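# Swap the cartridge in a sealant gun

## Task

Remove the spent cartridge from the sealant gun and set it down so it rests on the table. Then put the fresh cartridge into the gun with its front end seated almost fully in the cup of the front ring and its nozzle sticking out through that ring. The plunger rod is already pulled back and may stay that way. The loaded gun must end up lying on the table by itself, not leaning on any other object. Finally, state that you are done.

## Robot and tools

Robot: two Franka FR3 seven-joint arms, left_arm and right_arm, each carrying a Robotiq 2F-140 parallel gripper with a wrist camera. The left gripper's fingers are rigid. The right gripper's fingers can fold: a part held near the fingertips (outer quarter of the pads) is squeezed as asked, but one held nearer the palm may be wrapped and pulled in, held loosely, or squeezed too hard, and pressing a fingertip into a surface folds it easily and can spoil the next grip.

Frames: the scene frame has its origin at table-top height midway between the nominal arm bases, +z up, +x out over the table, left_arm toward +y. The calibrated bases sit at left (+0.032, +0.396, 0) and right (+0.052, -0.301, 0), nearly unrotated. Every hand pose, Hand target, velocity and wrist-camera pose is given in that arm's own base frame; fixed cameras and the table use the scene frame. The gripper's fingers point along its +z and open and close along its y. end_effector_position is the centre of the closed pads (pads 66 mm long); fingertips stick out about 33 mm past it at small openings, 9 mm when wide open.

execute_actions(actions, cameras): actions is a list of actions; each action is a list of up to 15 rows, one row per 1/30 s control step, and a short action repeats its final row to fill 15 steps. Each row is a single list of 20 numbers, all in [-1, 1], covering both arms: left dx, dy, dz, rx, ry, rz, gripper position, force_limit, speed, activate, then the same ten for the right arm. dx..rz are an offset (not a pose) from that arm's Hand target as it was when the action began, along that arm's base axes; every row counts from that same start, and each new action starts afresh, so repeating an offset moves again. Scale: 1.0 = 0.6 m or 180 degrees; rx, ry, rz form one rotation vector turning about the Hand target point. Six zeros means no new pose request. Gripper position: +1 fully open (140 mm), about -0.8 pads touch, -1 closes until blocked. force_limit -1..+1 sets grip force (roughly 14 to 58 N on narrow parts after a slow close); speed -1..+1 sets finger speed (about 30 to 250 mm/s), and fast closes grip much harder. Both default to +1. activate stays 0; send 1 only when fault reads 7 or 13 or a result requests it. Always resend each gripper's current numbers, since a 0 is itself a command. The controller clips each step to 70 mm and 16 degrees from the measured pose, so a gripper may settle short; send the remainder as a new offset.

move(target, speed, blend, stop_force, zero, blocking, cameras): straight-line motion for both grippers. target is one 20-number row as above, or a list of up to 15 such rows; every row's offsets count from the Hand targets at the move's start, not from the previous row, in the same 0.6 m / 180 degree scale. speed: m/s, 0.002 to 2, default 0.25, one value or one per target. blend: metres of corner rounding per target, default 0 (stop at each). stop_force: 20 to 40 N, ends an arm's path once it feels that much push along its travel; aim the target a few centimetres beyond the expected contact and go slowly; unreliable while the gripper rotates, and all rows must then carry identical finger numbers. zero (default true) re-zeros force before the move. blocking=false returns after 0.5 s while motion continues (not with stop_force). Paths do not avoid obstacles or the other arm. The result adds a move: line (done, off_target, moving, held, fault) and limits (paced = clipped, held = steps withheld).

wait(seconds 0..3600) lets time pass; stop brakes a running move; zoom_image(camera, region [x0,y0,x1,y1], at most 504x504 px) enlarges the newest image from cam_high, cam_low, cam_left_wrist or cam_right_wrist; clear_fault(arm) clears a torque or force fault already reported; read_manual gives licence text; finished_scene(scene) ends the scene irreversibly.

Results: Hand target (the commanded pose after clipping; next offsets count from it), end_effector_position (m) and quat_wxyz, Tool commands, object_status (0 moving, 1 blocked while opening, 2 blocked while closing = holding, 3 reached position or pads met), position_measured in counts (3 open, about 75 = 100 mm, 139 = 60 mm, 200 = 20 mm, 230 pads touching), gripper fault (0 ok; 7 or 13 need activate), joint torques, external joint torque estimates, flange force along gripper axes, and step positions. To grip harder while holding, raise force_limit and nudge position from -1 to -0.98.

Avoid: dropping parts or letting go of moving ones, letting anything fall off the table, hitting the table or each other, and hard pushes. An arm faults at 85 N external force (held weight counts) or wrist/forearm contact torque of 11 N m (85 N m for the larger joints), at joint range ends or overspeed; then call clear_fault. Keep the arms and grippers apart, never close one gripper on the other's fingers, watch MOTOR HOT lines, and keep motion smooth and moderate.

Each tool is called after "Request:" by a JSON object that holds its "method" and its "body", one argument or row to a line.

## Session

Scene 1 succeeded. Now scene 2.

Request:
{"method": "execute_actions", "body": {
  "actions": []
}}

Scene clock: 0.00 s.
left_arm: end_effector_position=(+0.3671, -0.0216, +0.2631) position_measured=3 object_status=3 fault=0 end_effector_quat_wxyz=(-0.189, +0.746, -0.607, -0.197) | right_arm: end_effector_position=(+0.5909, -0.1844, +0.2522) position_measured=3 object_status=3 fault=0 end_effector_quat_wxyz=(+0.373, +0.912, +0.118, +0.122)
Joint positions: left_arm=[-0.36 -0.36 -0.072 -2.385 0.444 1.704 -0.762] | right_arm=[-0.12 -0.054 0.056 -2.272 -1.073 2.345 -1.15]
Joint velocities: within noise
Joint torques (N m): no reading
External joint torques (N m): no reading
Flange force (N): no reading
Hand target: left_arm +0.3671, -0.0216, +0.2631; -0.189, +0.746, -0.607, -0.197 | right_arm +0.5909, -0.1844, +0.2522; +0.373, +0.912, +0.118, +0.122
Tool commands: left_gripper/position=+1.0 left_gripper/force_limit=+1.0 left_gripper/speed=+1.0 left_gripper/activate=+0.0 right_gripper/position=+1.0 right_gripper/force_limit=+1.0 right_gripper/speed=+1.0 right_gripper/activate=+0.0
camera_calibration:
cam_left_wrist: T_world_to_cam=[[-0.97243, -0.23249, -0.01815, 0.35521], [-0.13987, 0.51922, 0.84312, -0.17194], [-0.18659, 0.82241, -0.53742, 0.36503]] pos_world=[0.38948, -0.12835, 0.34759]
cam_right_wrist: T_world_to_cam=[[0.09661, -0.71647, 0.6909, -0.34888], [-0.98624, -0.16247, -0.03057, 0.59374], [0.13415, -0.67844, -0.7223, 0.12494]] pos_world=[0.60251, -0.06873, 0.34943]

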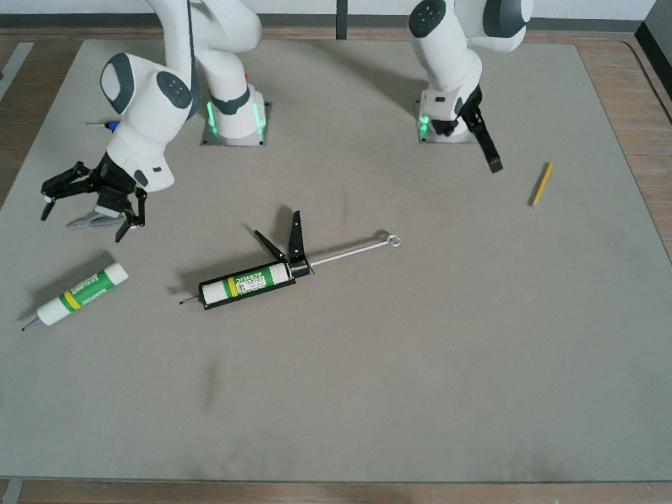

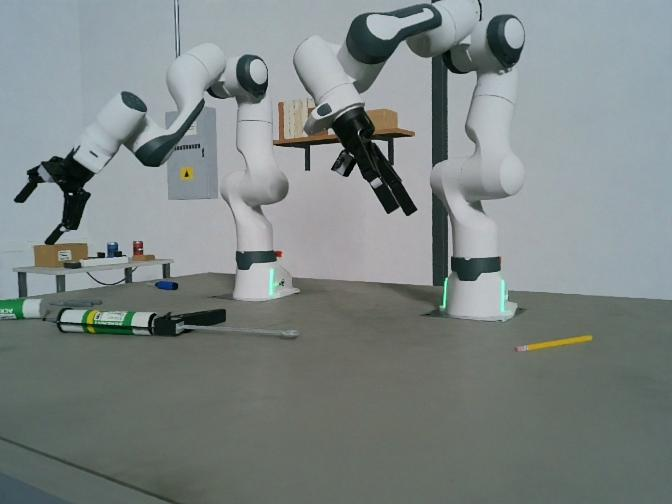

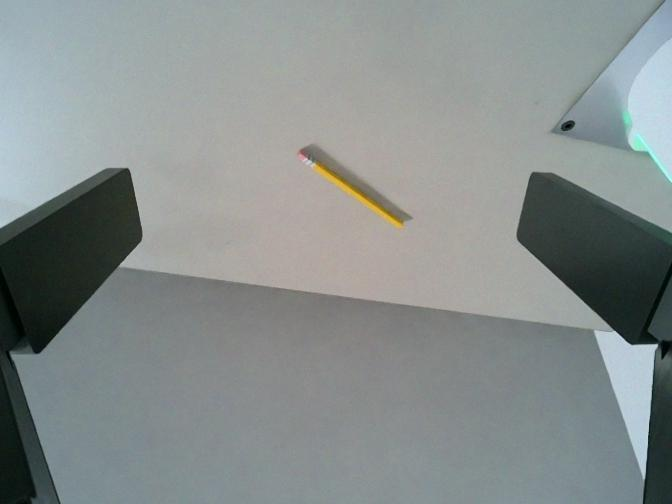

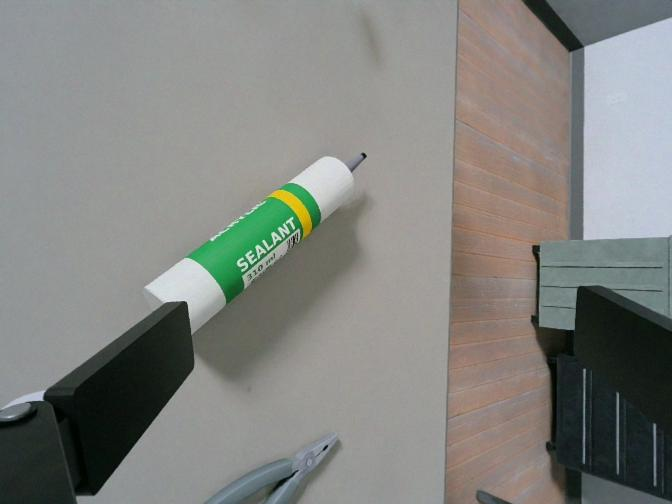

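Request:
{"method": "zoom_image", "body": {
  "camera": "cam_high",
  "region": [175, 200, 325, 315]
}}

Request:
{"method": "zoom_image", "body": {
  "camera": "cam_high",
  "region": [10, 180, 170, 340]
}}

Request:
{"method": "zoom_image", "body": {
  "camera": "cam_low",
  "region": [0, 270, 310, 350]
}}

Scaled by 3.360.

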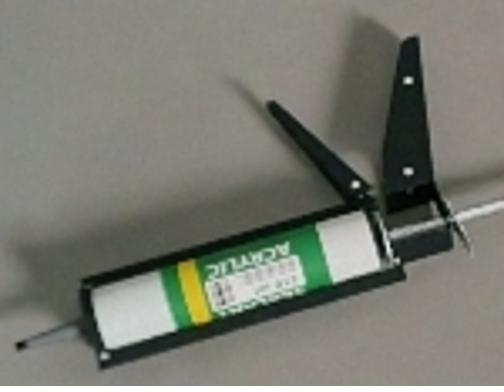

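Scaled by 3.150.

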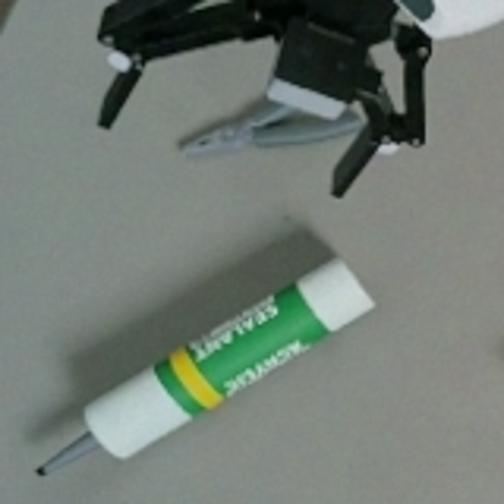

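Scaled by 1.626.

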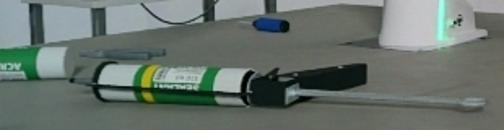

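Request:
{"method": "move", "body": {
  "target": [-0.0093,-0.4707,-0.005,-0.1458,0.1375,-0.5437,0,0,0,0, -0.0182,0.5907,0.03,0.2685,-0.0822,-0.4447,0.2,0,0,0],
  "speed": 0.45,
  "cameras": ["all"]
}}

Scene clock: 11.43 s.
left_arm: end_effector_position=(+0.3620, -0.3041, +0.2603) position_measured=129 object_status=3 fault=0 end_effector_quat_wxyz=(+0.002, -0.013, +1.000, -0.001) | right_arm: end_effector_position=(+0.5796, +0.1694, +0.2697) position_measured=104 object_status=3 fault=0 end_effector_quat_wxyz=(+0.001, +0.819, -0.573, -0.001)
Joint positions: left_arm=[-1.196 -0.289 0.458 -2.245 0.139 1.985 0.735] | right_arm=[0.114 0.145 0.181 -1.756 -0.027 1.895 -0.047]
Joint velocities: left_arm=[0 0.001 -0.002 0 -0.001 0 0.006] | right_arm=[0 -0.001 0.001 0 0.001 0 0.005]
Joint torques (N m): left_arm=[-0.73 -17.99 -3.97 25.44 0.72 2.19 0.13] | right_arm=[-1.34 -36.17 1.76 25.2 0.71 2.8 0.22]
External joint torques (N m): left_arm=[-0.63 0.82 0.16 1.17 0.03 -0.31 0.13] | right_arm=[-1.34 0.9 0.78 0.32 0 0.22 0.22]
Flange force (N): left_arm=[-4.9 -4.6 -2.5] | right_arm=[0.6 -3.7 0.2]
Hand target: left_arm +0.3615, -0.3040, +0.2601; +0.000, -0.009, +1.000, +0.000 | right_arm +0.5800, +0.1700, +0.2702; +0.000, +0.818, -0.576, +0.000
Off the commanded pose: left_arm 0.001 m, 0 deg | right_arm 0.001 m, 0 deg.
move: done; limits=paced
cam_left_wrist: T_world_to_cam=[[-0.04715, 0.99799, 0.04223, 0.30802], [0.89731, 0.02374, 0.44077, -0.44517], [0.43889, 0.05867, -0.89663, 0.22971]] pos_world=[0.31316, -0.31031, 0.38918]
cam_right_wrist: T_world_to_cam=[[-0.95093, -0.309, -0.01592, 0.6223], [-0.30671, 0.93457, 0.18032, 0.00406], [-0.04084, 0.17636, -0.98348, 0.40616]] pos_world=[0.60959, 0.11686, 0.40863]

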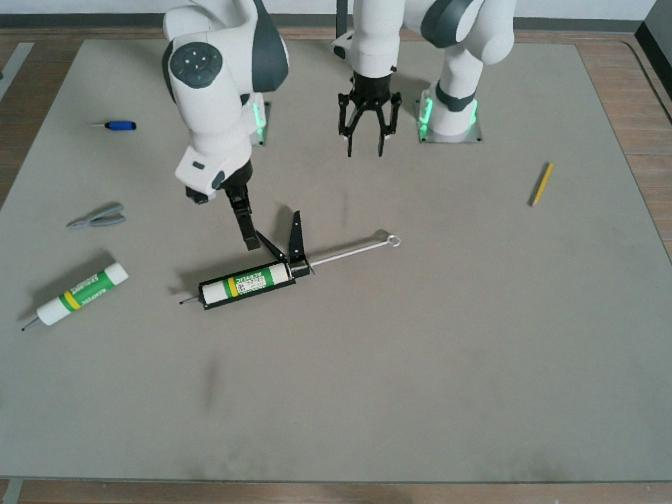

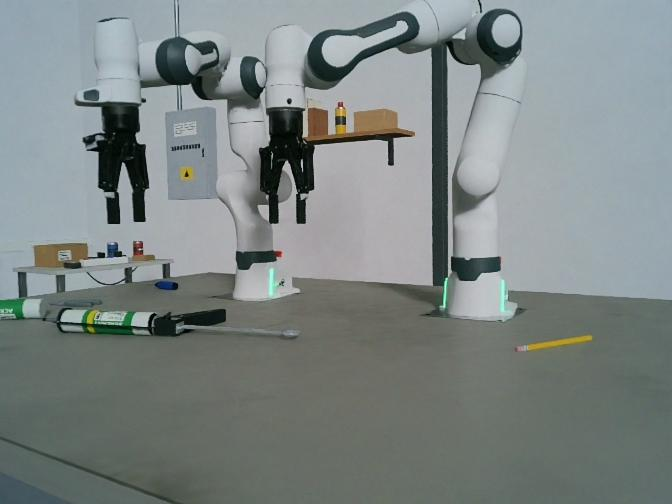

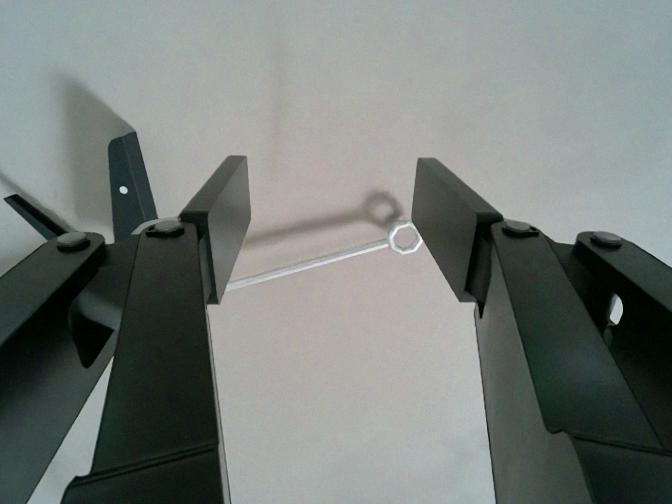

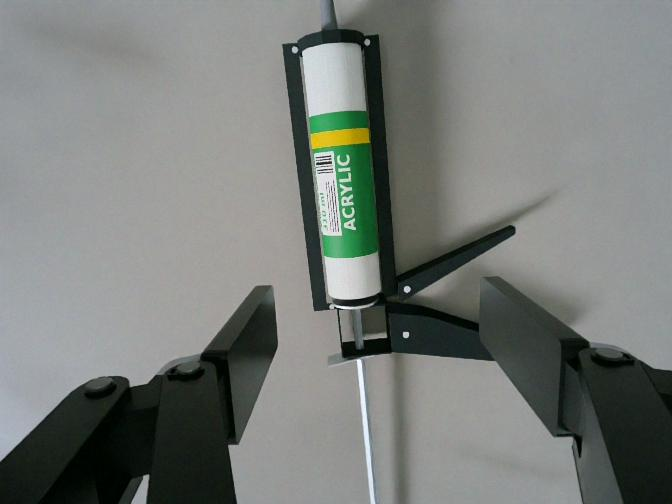

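Request:
{"method": "zoom_image", "body": {
  "camera": "cam_right_wrist",
  "region": [270, 0, 400, 130]
}}

Request:
{"method": "zoom_image", "body": {
  "camera": "cam_right_wrist",
  "region": [300, 230, 440, 370]
}}

Scaled by 3.877.

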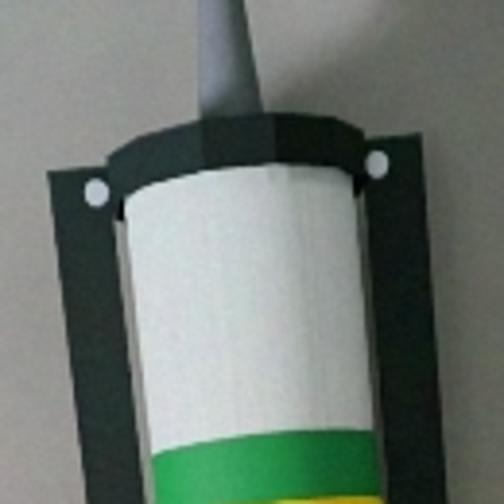

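Scaled by 3.600.

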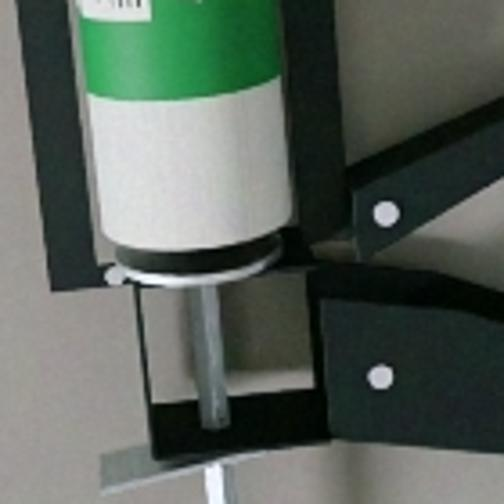

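Request:
{"method": "move", "body": {
  "target": [0.1108,-0.285,-0.2,0,0,0.0206,0,0,0,0, 0.0543,-0.084,-0.2167,0,0,0.0211,0.2,0,0,0],
  "speed": 0.25,
  "cameras": ["all"]
}}

Scene clock: 15.83 s.
left_arm: end_effector_position=(+0.4290, -0.4745, +0.1407) position_measured=129 object_status=3 fault=0 end_effector_quat_wxyz=(+0.002, -0.044, +0.999, +0.000) | right_arm: end_effector_position=(+0.6111, +0.1204, +0.1395) position_measured=104 object_status=3 fault=0 end_effector_quat_wxyz=(+0.001, +0.834, -0.552, -0.002)
Joint positions: left_arm=[-1.206 0.375 0.411 -1.806 -0.172 2.148 0.756] | right_arm=[0.053 0.309 0.153 -1.872 -0.054 2.173 -0.172]
Joint velocities: left_arm=[within noise] | right_arm=[-0.001 -0.001 0 0.001 -0.001 0.001 -0.006]
Joint torques (N m): left_arm=[0.13 -38.39 4.45 24.32 0.38 2.26 0.15] | right_arm=[-1.83 -39.71 2.68 24.2 0.37 2.77 -0.17]
External joint torques (N m): left_arm=[0.08 2.03 -0.69 1 -0.26 -0.24 0.15] | right_arm=[-1.68 1.31 1.02 0.66 -0.25 0.19 -0.17]
Flange force (N): left_arm=[-7.2 -9.2 1.4] | right_arm=[2.7 -5.4 1.1]
Hand target: left_arm +0.4280, -0.4750, +0.1401; +0.000, -0.041, +0.999, +0.000 | right_arm +0.6125, +0.1196, +0.1402; +0.000, +0.836, -0.548, +0.000
Off the commanded pose: left_arm 0.001 m, 0 deg | right_arm 0.002 m, 1 deg.
move: done
cam_left_wrist: T_world_to_cam=[[-0.10981, 0.99301, 0.04333, 0.51064], [0.89384, 0.07959, 0.44127, -0.42058], [0.43474, 0.08719, -0.89633, 0.11827]] pos_world=[0.38059, -0.48391, 0.26948]
cam_right_wrist: T_world_to_cam=[[-0.93359, -0.35802, -0.01533, 0.6304], [-0.35469, 0.91713, 0.18184, 0.11422], [-0.05104, 0.1752, -0.98321, 0.29437]] pos_world=[0.64407, 0.06936, 0.27832]

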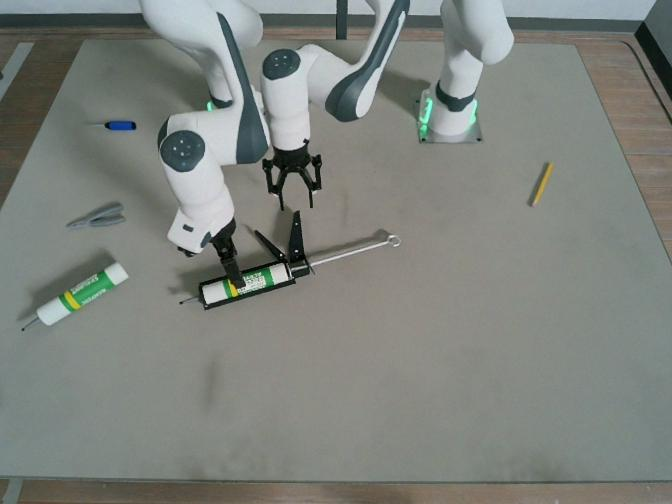

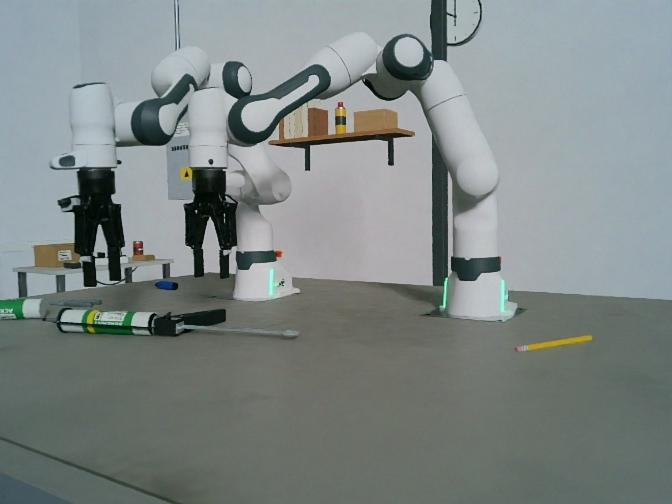

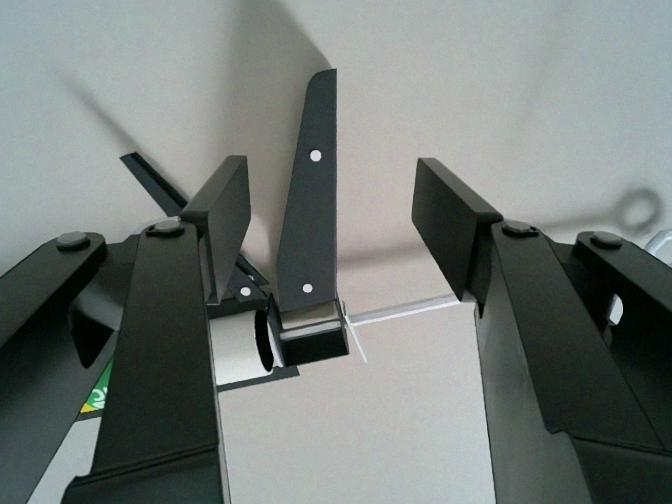

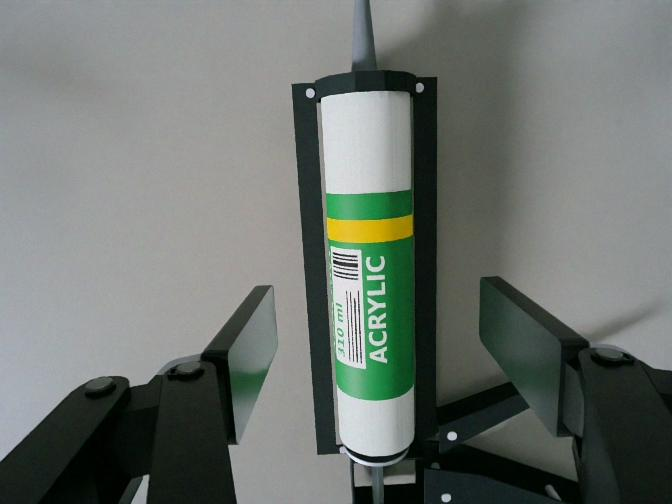

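Request:
{"method": "zoom_image", "body": {
  "camera": "cam_left_wrist",
  "region": [200, 50, 480, 390]
}}

Request:
{"method": "zoom_image", "body": {
  "camera": "cam_right_wrist",
  "region": [280, 60, 450, 200]
}}

Request:
{"method": "zoom_image", "body": {
  "camera": "cam_right_wrist",
  "region": [300, 370, 460, 504]
}}

Scaled by 1.482.

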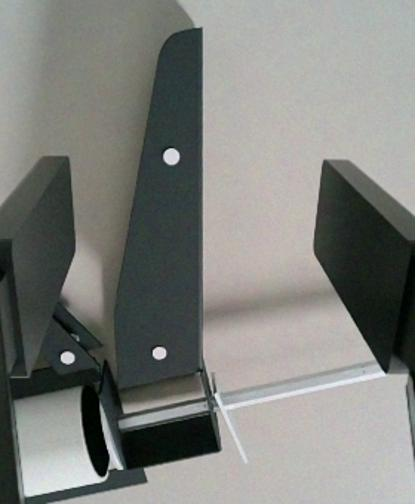

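Scaled by 2.965.

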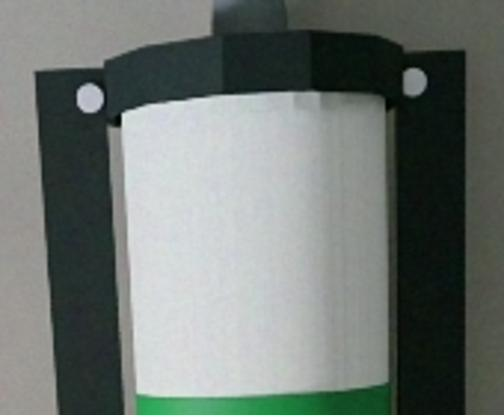

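Scaled by 3.150.

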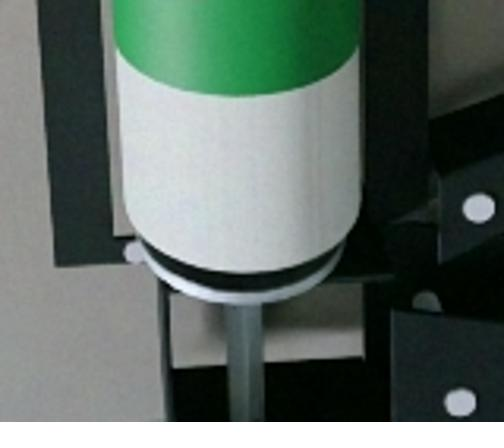

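Request:
{"method": "move", "body": {
  "target": [0.0048,-0.0083,-0.1628,0,0,-0.0189,0,0,0,0, -0.0018,-0.0017,-0.0825,0,0,0.0028,0.2,0,0,0],
  "speed": 0.12,
  "cameras": ["cam_left_wrist","cam_right_wrist"]
}}

Request:
{"method": "zoom_image", "body": {
  "camera": "cam_right_wrist",
  "region": [270, 40, 470, 200]
}}

Scene clock: 20.07 s.
left_arm: end_effector_position=(+0.4300, -0.4784, +0.0414) position_measured=129 object_status=3 fault=0 end_effector_quat_wxyz=(-0.001, -0.016, +1.000, +0.002) | right_arm: end_effector_position=(+0.6105, +0.1201, +0.0909) position_measured=104 object_status=3 fault=0 end_effector_quat_wxyz=(+0.000, +0.837, -0.547, -0.001)
Joint positions: left_arm=[-1.143 0.53 0.333 -1.838 -0.228 2.325 0.844] | right_arm=[0.053 0.371 0.151 -1.916 -0.069 2.28 -0.175]
Joint velocities: left_arm=[0.001 0.001 0.001 0.001 0.001 0.001 0.006] | right_arm=[within noise]
Joint torques (N m): left_arm=[0.13 -42.17 5.08 22.16 0.57 2.61 0.16] | right_arm=[-1.67 -40.68 2.64 23.31 0.25 2.81 -0.15]
External joint torques (N m): left_arm=[0.11 1.61 -0.82 0.71 0.02 0.14 0.16] | right_arm=[-1.51 1.36 0.67 0.66 -0.33 0.22 -0.16]
Flange force (N): left_arm=[-5.1 -5.6 3.3] | right_arm=[2.9 -5.2 1.9]
Hand target: left_arm +0.4309, -0.4800, +0.0424; +0.000, -0.012, +1.000, +0.000 | right_arm +0.6115, +0.1186, +0.0907; +0.000, +0.839, -0.545, +0.000
Off the commanded pose: left_arm 0.002 m, 1 deg | right_arm 0.002 m, 0 deg.
move: done
cam_left_wrist: T_world_to_cam=[[-0.05332, 0.99744, 0.04772, 0.49659], [0.89973, 0.02726, 0.4356, -0.40471], [0.43318, 0.06616, -0.89887, 0.02002]] pos_world=[0.38194, -0.48561, 0.17059]
cam_right_wrist: T_world_to_cam=[[-0.92933, -0.36884, -0.01721, 0.6278], [-0.36564, 0.91279, 0.18197, 0.13033], [-0.05141, 0.17541, -0.98315, 0.2469]] pos_world=[0.64379, 0.06928, 0.22983]

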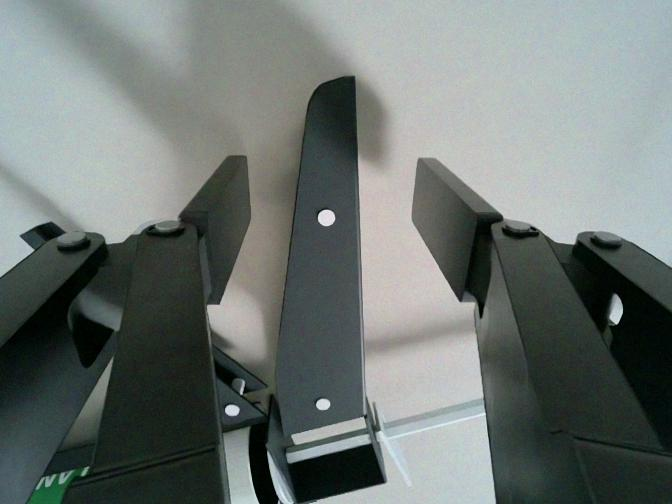

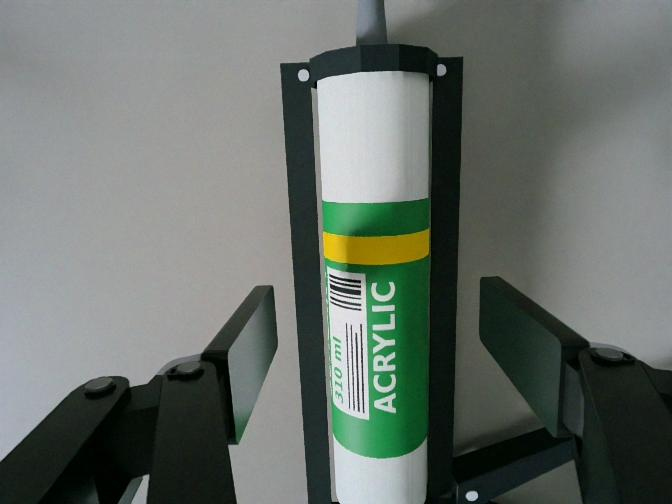

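Scaled by 2.520.

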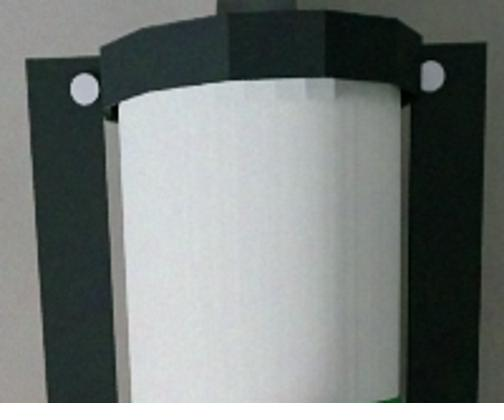

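Request:
{"method": "move", "body": {
  "target": [0,-0.0045,0,0,0,0,0,0,0,0, -0.0015,-0.0008,-0.0448,0,0,0,0.2,0,0,0],
  "speed": 0.06
}}

Request:
{"method": "move", "body": {
  "target": [0,0,0,0,0,0,-1,0,-1,0, 0,0,0,0,0,0,0.2,0,0,0],
  "cameras": ["cam_left_wrist","cam_right_wrist","cam_low"]
}}

Request:
{"method": "zoom_image", "body": {
  "camera": "cam_low",
  "region": [30, 240, 240, 345]
}}

Scene clock: 21.60 s.
left_arm: end_effector_position=(+0.4310, -0.4824, +0.0430) position_measured=129 object_status=3 fault=0 end_effector_quat_wxyz=(+0.000, -0.013, +1.000, +0.000) | right_arm: end_effector_position=(+0.6097, +0.1186, +0.0640) position_measured=104 object_status=3 fault=0 end_effector_quat_wxyz=(+0.000, +0.838, -0.545, -0.002)
Joint positions: left_arm=[-1.143 0.532 0.33 -1.83 -0.228 2.326 0.846] | right_arm=[0.053 0.411 0.147 -1.933 -0.078 2.336 -0.175]
Joint velocities: left_arm=[within noise] | right_arm=[0 0.001 -0.001 0 0 0.004 -0.001]
Joint torques (N m): left_arm=[0.13 -41.72 5.23 22.55 0.58 2.41 0.02] | right_arm=[-1.4 -41.27 2.71 22.67 0.21 2.77 0.04]
External joint torques (N m): left_arm=[0.2 2.16 -0.58 1.05 0.03 -0.06 0.02] | right_arm=[-1.24 1.39 0.56 0.56 -0.33 0.18 0.04]
Flange force (N): left_arm=[-7.2 -8.2 3.6] | right_arm=[2.3 -5.0 2.3]
Hand target: left_arm +0.4309, -0.4827, +0.0424; +0.000, -0.012, +1.000, +0.000 | right_arm +0.6106, +0.1181, +0.0638; +0.000, +0.839, -0.545, +0.000
Off the commanded pose: left_arm 0.001 m, 0 deg | right_arm 0.001 m, 0 deg.
move: done

Scene clock: 23.47 s.
left_arm: end_effector_position=(+0.4311, -0.4821, +0.0430) position_measured=194 object_status=0 fault=0 end_effector_quat_wxyz=(+0.000, -0.014, +1.000, +0.000) | right_arm: end_effector_position=(+0.6099, +0.1187, +0.0641) position_measured=104 object_status=3 fault=0 end_effector_quat_wxyz=(+0.000, +0.838, -0.545, -0.001)
Joint positions: left_arm=[-1.142 0.532 0.33 -1.829 -0.228 2.325 0.846] | right_arm=[0.053 0.411 0.147 -1.933 -0.078 2.336 -0.175]
Joint torques (N m): left_arm=[-0.12 -40.6 5.12 22.35 0.49 2.72 0.06] | right_arm=[-1.44 -41.27 2.68 22.64 0.24 2.79 -0.01]
External joint torques (N m): left_arm=[0.01 3.41 -0.64 0.77 -0.06 0.23 0.06] | right_arm=[-1.3 1.52 0.51 0.51 -0.3 0.19 -0.01]
Flange force (N): left_arm=[-8.1 -9.4 6.3] | right_arm=[2.5 -5.0 2.5]
Hand target: left_arm +0.4309, -0.4827, +0.0424; +0.000, -0.012, +1.000, +0.000 | right_arm +0.6106, +0.1181, +0.0638; +0.000, +0.839, -0.545, +0.000
Off the commanded pose: left_arm 0.001 m, 0 deg | right_arm 0.001 m, 0 deg.
move: done
cam_left_wrist: T_world_to_cam=[[-0.04942, 0.99783, 0.04343, 0.49899], [0.89863, 0.02545, 0.43796, -0.40679], [0.43591, 0.06067, -0.89794, 0.01736]] pos_world=[0.38265, -0.48861, 0.17208]
cam_right_wrist: T_world_to_cam=[[-0.92784, -0.37258, -0.01742, 0.62574], [-0.36936, 0.9113, 0.18197, 0.13872], [-0.05193, 0.17527, -0.98315, 0.22099]] pos_world=[0.64329, 0.06799, 0.20292]
Images, in order (width x height): cam_low 672x504, cam_left_wrist 672x504, cam_right_wrist 672x504.

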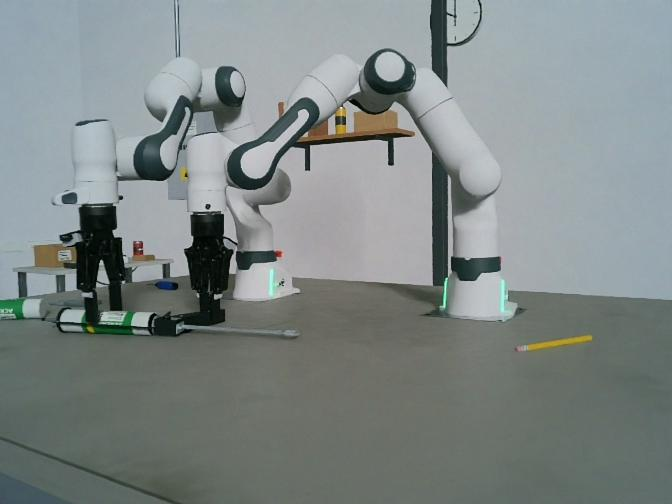

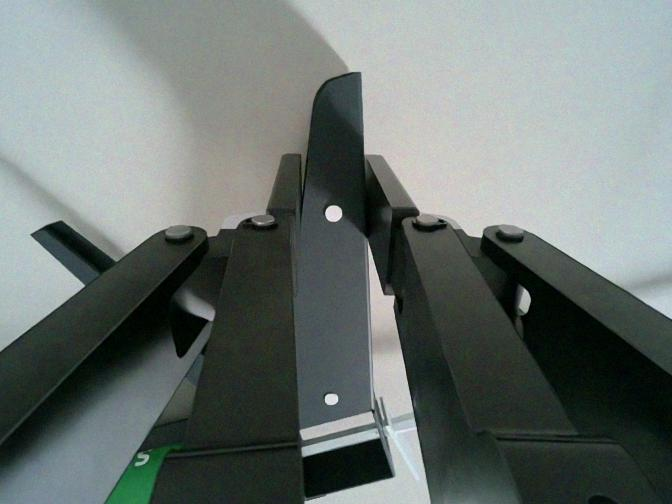

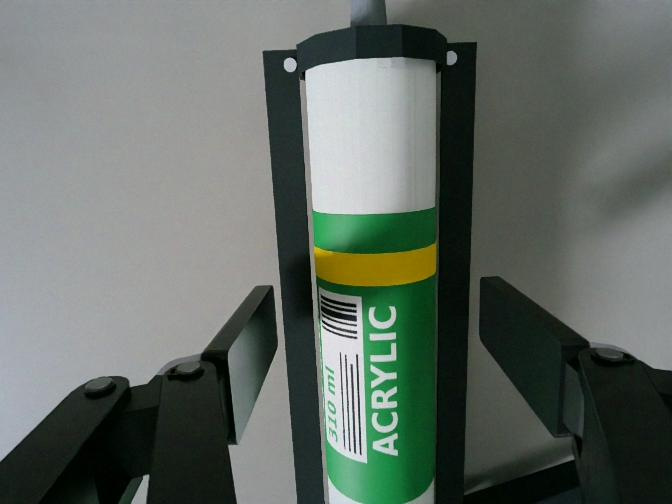

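Scaled by 2.400.

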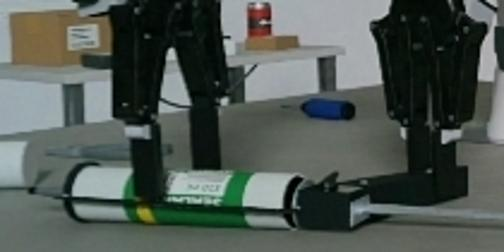

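Request:
{"method": "move", "body": {
  "target": [0,0,0,0,0,0,-1,0,-1,0, 0,0,0,0,0,0,-1,0,-1,0],
  "cameras": ["cam_right_wrist","cam_low"]
}}

Request:
{"method": "zoom_image", "body": {
  "camera": "cam_low",
  "region": [30, 240, 240, 345]
}}

Scene clock: 25.47 s.
left_arm: end_effector_position=(+0.4311, -0.4821, +0.0431) position_measured=194 object_status=2 fault=0 end_effector_quat_wxyz=(+0.000, -0.014, +1.000, +0.000) | right_arm: end_effector_position=(+0.6100, +0.1186, +0.0641) position_measured=164 object_status=2 fault=0 end_effector_quat_wxyz=(+0.000, +0.838, -0.545, -0.001)
Joint positions: left_arm=[-1.142 0.532 0.33 -1.829 -0.228 2.325 0.846] | right_arm=[0.053 0.411 0.147 -1.933 -0.078 2.337 -0.175]
Joint torques (N m): left_arm=[-0.11 -40.99 5.21 22.28 0.56 2.71 0.04] | right_arm=[-1.24 -40.63 2.75 22.22 0.24 2.76 -0.02]
External joint torques (N m): left_arm=[-0.09 3.15 -0.66 0.64 0 0.21 0.04] | right_arm=[-1.11 2.03 0.58 0.17 -0.3 0.17 -0.02]
Flange force (N): left_arm=[-7.1 -8.5 5.8] | right_arm=[2.3 -5.1 3.4]
Hand target: left_arm +0.4309, -0.4827, +0.0424; +0.000, -0.012, +1.000, +0.000 | right_arm +0.6106, +0.1181, +0.0638; +0.000, +0.839, -0.545, +0.000
Off the commanded pose: left_arm 0.001 m, 0 deg | right_arm 0.001 m, 0 deg.
move: done
cam_right_wrist: T_world_to_cam=[[-0.92785, -0.37253, -0.01769, 0.62589], [-0.36936, 0.91132, 0.18184, 0.13878], [-0.05162, 0.17526, -0.98317, 0.22081]] pos_world=[0.64339, 0.06799, 0.20292]
Images, in order (width x height): cam_low 672x504, cam_right_wrist 672x504.

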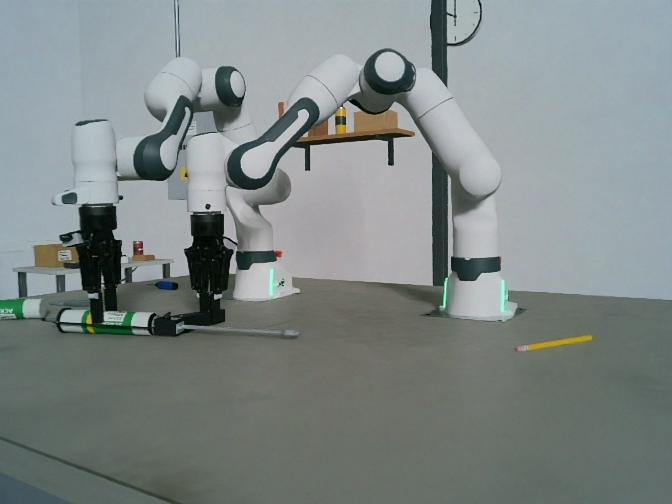

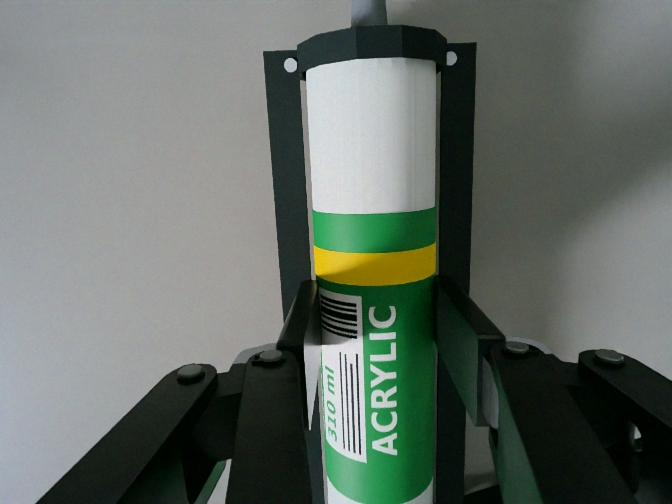

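Scaled by 2.400.

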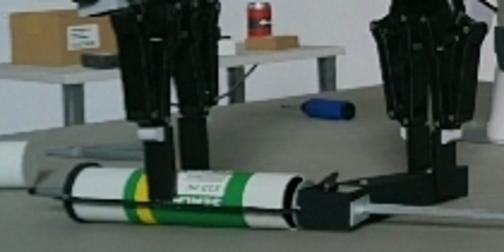

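Request:
{"method": "move", "body": {
  "target": [0,0,0,0,0,0,-1,0,-1,0, -0.00267,0.00611,0,0,0,0,-1,0,-1,0],
  "speed": 0.03,
  "cameras": ["cam_right_wrist","cam_left_wrist"]
}}

Request:
{"method": "zoom_image", "body": {
  "camera": "cam_right_wrist",
  "region": [250, 0, 490, 120]
}}

Scene clock: 26.43 s.
left_arm: end_effector_position=(+0.4311, -0.4821, +0.0431) position_measured=194 object_status=2 fault=0 end_effector_quat_wxyz=(+0.000, -0.014, +1.000, +0.000) | right_arm: end_effector_position=(+0.6090, +0.1210, +0.0641) position_measured=164 object_status=2 fault=0 end_effector_quat_wxyz=(+0.000, +0.839, -0.544, -0.001)
Joint positions: left_arm=[-1.142 0.532 0.33 -1.829 -0.228 2.325 0.846] | right_arm=[0.057 0.409 0.147 -1.936 -0.079 2.338 -0.174]
Joint torques (N m): left_arm=[-0.12 -41.23 5.19 22.22 0.49 2.72 0.04] | right_arm=[-0.74 -41.04 2.79 22.14 0.39 2.82 0.13]
External joint torques (N m): left_arm=[-0.2 2.79 -0.74 0.66 -0.06 0.23 0.04] | right_arm=[-0.67 1.55 0.57 0.09 -0.15 0.23 0.13]
Flange force (N): left_arm=[-6.3 -7.9 5.3] | right_arm=[1.2 -3.7 2.9]
Hand target: left_arm +0.4309, -0.4827, +0.0424; +0.000, -0.012, +1.000, +0.000 | right_arm +0.6090, +0.1218, +0.0638; +0.000, +0.839, -0.545, +0.000
Off the commanded pose: left_arm 0.001 m, 0 deg | right_arm 0.001 m, 0 deg.
move: done
cam_left_wrist: T_world_to_cam=[[-0.04942, 0.99783, 0.04343, 0.49899], [0.89863, 0.02545, 0.43796, -0.40679], [0.43591, 0.06067, -0.89794, 0.01736]] pos_world=[0.38265, -0.48861, 0.17208]
cam_right_wrist: T_world_to_cam=[[-0.92644, -0.37601, -0.01778, 0.62545], [-0.37282, 0.90999, 0.18146, 0.13858], [-0.05205, 0.17474, -0.98324, 0.22075]] pos_world=[0.6426, 0.0705, 0.20303]
Images, in order (width x height): cam_left_wrist 672x504, cam_right_wrist 672x504.

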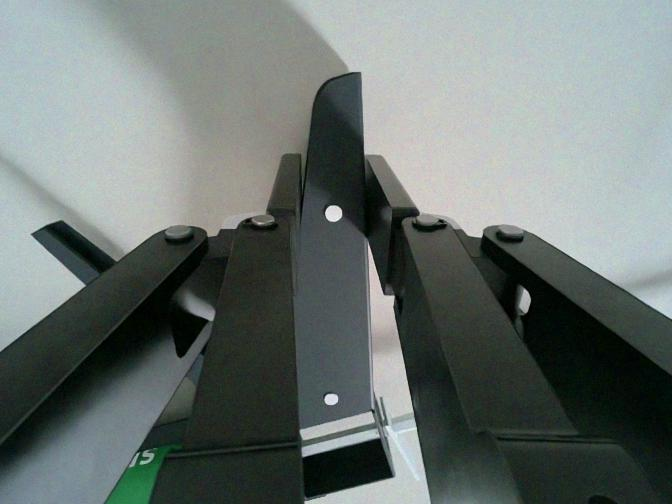

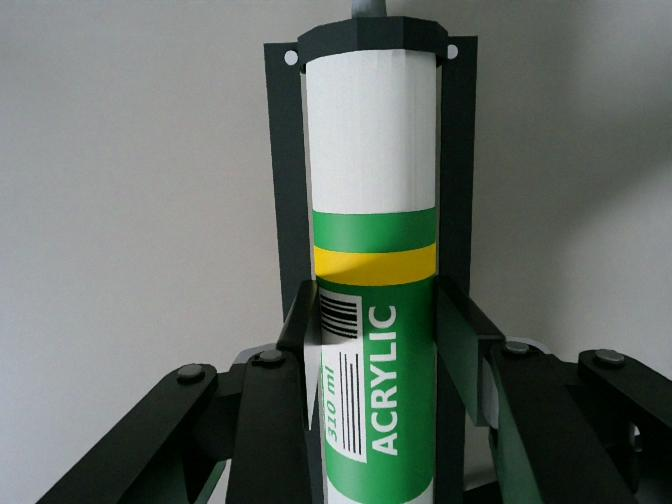

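Scaled by 2.100.

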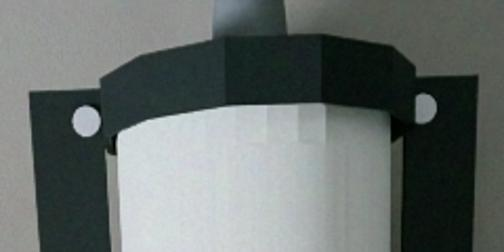

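Request:
{"method": "move", "body": {
  "target": [0,0,0,0,0,0,-1,0,-1,0, 0.0020,-0.0046,0.0145,0.02546,0.01112,0,-1,0,-1,0],
  "speed": 0.03,
  "cameras": ["cam_right_wrist","cam_left_wrist"]
}}

Request:
{"method": "zoom_image", "body": {
  "camera": "cam_right_wrist",
  "region": [250, 0, 490, 120]
}}

Scene clock: 28.77 s.
left_arm: end_effector_position=(+0.4311, -0.4821, +0.0430) position_measured=194 object_status=2 fault=0 end_effector_quat_wxyz=(+0.000, -0.014, +1.000, +0.000) | right_arm: end_effector_position=(+0.6102, +0.1190, +0.0723) position_measured=164 object_status=2 fault=0 end_effector_quat_wxyz=(-0.024, +0.836, -0.546, -0.035)
Joint positions: left_arm=[-1.142 0.532 0.33 -1.829 -0.228 2.325 0.846] | right_arm=[-0.029 0.415 0.204 -1.905 0 2.293 -0.255]
Joint velocities: left_arm=[within noise] | right_arm=[0.001 0.001 0.002 -0.001 0.001 0.001 -0.005]
Joint torques (N m): left_arm=[-0.18 -41.83 5.14 22.77 0.57 2.73 0.04] | right_arm=[-1.86 -41.26 4.2 23.64 0.87 2.23 -0.29]
External joint torques (N m): left_arm=[-0.25 2.24 -0.8 1.19 0.02 0.23 0.04] | right_arm=[-1.81 1.59 1.15 1.24 0.3 -0.33 -0.29]
Flange force (N): left_arm=[-6.8 -8.6 4.2] | right_arm=[4.5 -7.9 0.3]
Hand target: left_arm +0.4309, -0.4827, +0.0424; +0.000, -0.012, +1.000, +0.000 | right_arm +0.6102, +0.1190, +0.0725; -0.024, +0.838, -0.544, -0.036
Off the commanded pose: left_arm 0.001 m, 0 deg | right_arm 0.000 m, 0 deg.
move: done
cam_left_wrist: T_world_to_cam=[[-0.04946, 0.99783, 0.04351, 0.49899], [0.89865, 0.02545, 0.43792, -0.40679], [0.43587, 0.06076, -0.89796, 0.01743]] pos_world=[0.38265, -0.48861, 0.17208]
cam_right_wrist: T_world_to_cam=[[-0.92987, -0.36751, -0.01683, 0.62694], [-0.35882, 0.89587, 0.26203, 0.12665], [-0.08122, 0.24969, -0.96491, 0.23669]] pos_world=[0.64764, 0.05784, 0.20575]
Images, in order (width x height): cam_left_wrist 672x504, cam_right_wrist 672x504.

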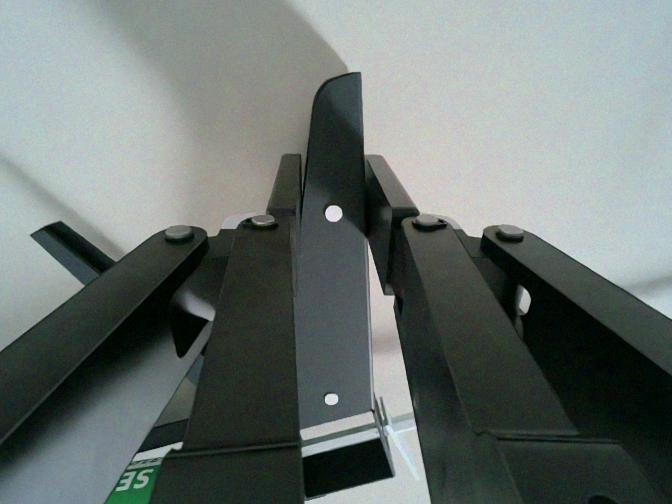

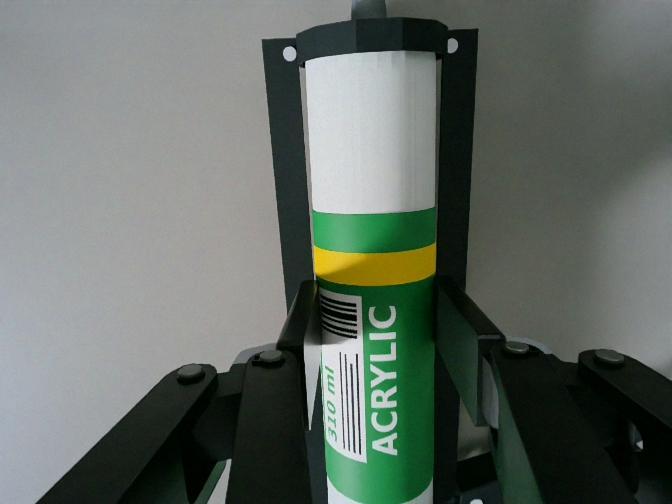

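Scaled by 2.100.

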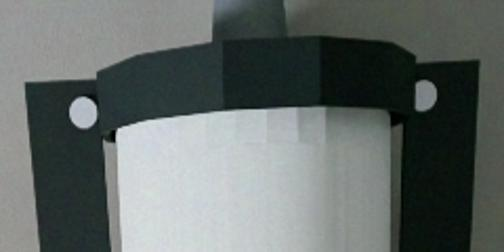

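Request:
{"method": "move", "body": {
  "target": [
    [0,0,0,0,0,0,-1,0,-1,0, 0.0028,-0.0064,0.0140,0.02546,0.01112,0,-1,0,-1,0],
    [0,0,0,0,0,0,-1,0,-1,0, 0.00434,-0.00993,0.0223,0.04073,0.01779,0,-1,0,-1,0],
    [0,0,0,0,0,0,-1,0,-1,0, 0.00587,-0.01344,0.0303,0.056,0.02446,0,-1,0,-1,0]
  ],
  "speed": 0.035,
  "blend": 0.001,
  "cameras": ["cam_right_wrist","cam_left_wrist","cam_low"]
}}

Request:
{"method": "zoom_image", "body": {
  "camera": "cam_low",
  "region": [30, 240, 240, 345]
}}

Scene clock: 32.37 s.
left_arm: end_effector_position=(+0.4311, -0.4821, +0.0430) position_measured=194 object_status=2 fault=0 end_effector_quat_wxyz=(+0.000, -0.014, +1.000, +0.000) | right_arm: end_effector_position=(+0.6140, +0.1106, +0.0905) position_measured=164 object_status=2 fault=0 end_effector_quat_wxyz=(-0.076, +0.829, -0.542, -0.115)
Joint positions: left_arm=[-1.142 0.532 0.33 -1.829 -0.228 2.325 0.846] | right_arm=[-0.21 0.464 0.314 -1.801 0.145 2.15 -0.42]
Joint velocities: left_arm=[within noise] | right_arm=[0 0 0 -0.001 -0.001 -0.002 -0.005]
Joint torques (N m): left_arm=[-0.17 -41.85 5.13 22.53 0.63 2.72 0.04] | right_arm=[-1.91 -41.89 6.29 23.9 1.12 1.95 -0.26]
External joint torques (N m): left_arm=[0.02 1.99 -0.56 1.02 0.08 0.25 0.04] | right_arm=[-1.74 1.52 1.41 1.27 0.38 -0.27 -0.25]
Flange force (N): left_arm=[-6.2 -7.3 3.8] | right_arm=[4.6 -7.1 -0.9]
Hand target: left_arm +0.4309, -0.4827, +0.0424; +0.000, -0.012, +1.000, +0.000 | right_arm +0.6137, +0.1110, +0.0907; -0.077, +0.830, -0.539, -0.116
Off the commanded pose: left_arm 0.001 m, 0 deg | right_arm 0.001 m, 0 deg.
move: done
cam_left_wrist: T_world_to_cam=[[-0.04946, 0.99783, 0.04351, 0.49899], [0.89865, 0.02545, 0.43792, -0.40679], [0.43587, 0.06076, -0.89796, 0.01743]] pos_world=[0.38265, -0.48861, 0.17208]
cam_right_wrist: T_world_to_cam=[[-0.93106, -0.36475, -0.0096, 0.62747], [-0.33144, 0.83443, 0.44031, 0.10463], [-0.15259, 0.41314, -0.89779, 0.27638]] pos_world=[0.66106, 0.02738, 0.20809]
Images, in order (width x height): cam_low 672x504, cam_left_wrist 672x504, cam_right_wrist 672x504.

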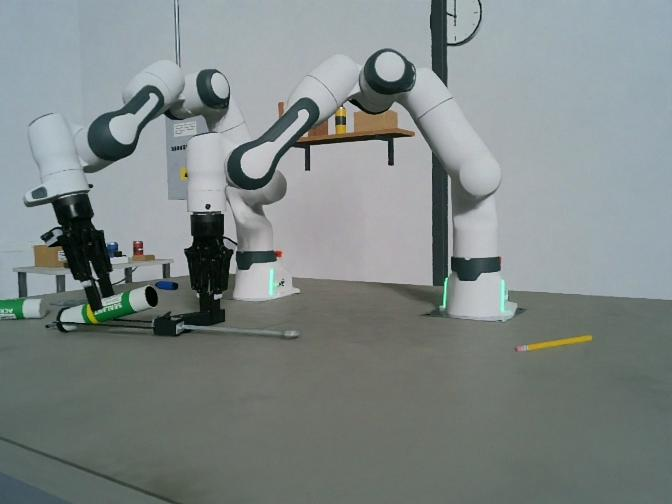

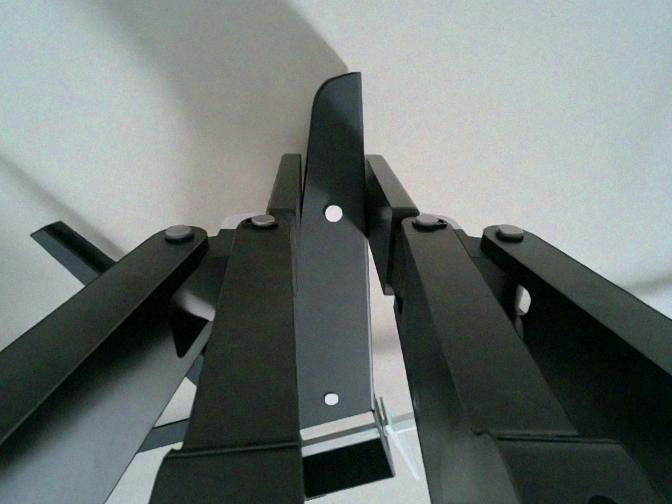

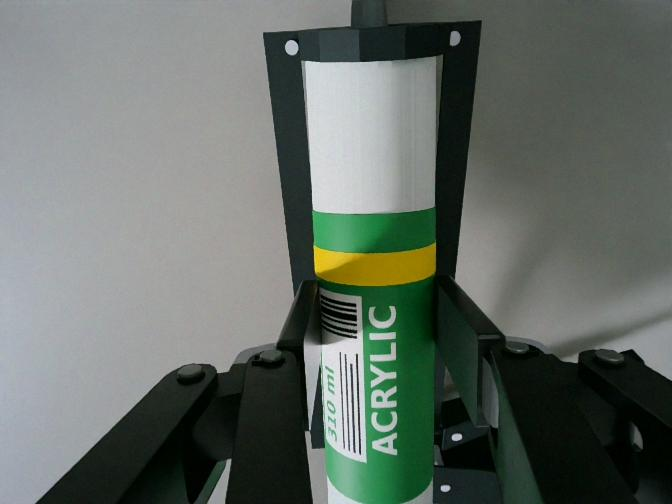

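Scaled by 2.400.

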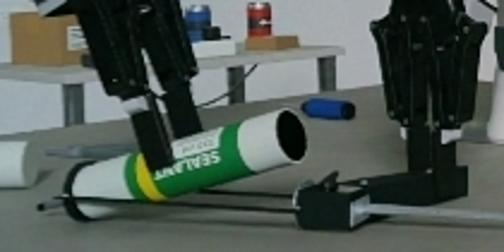

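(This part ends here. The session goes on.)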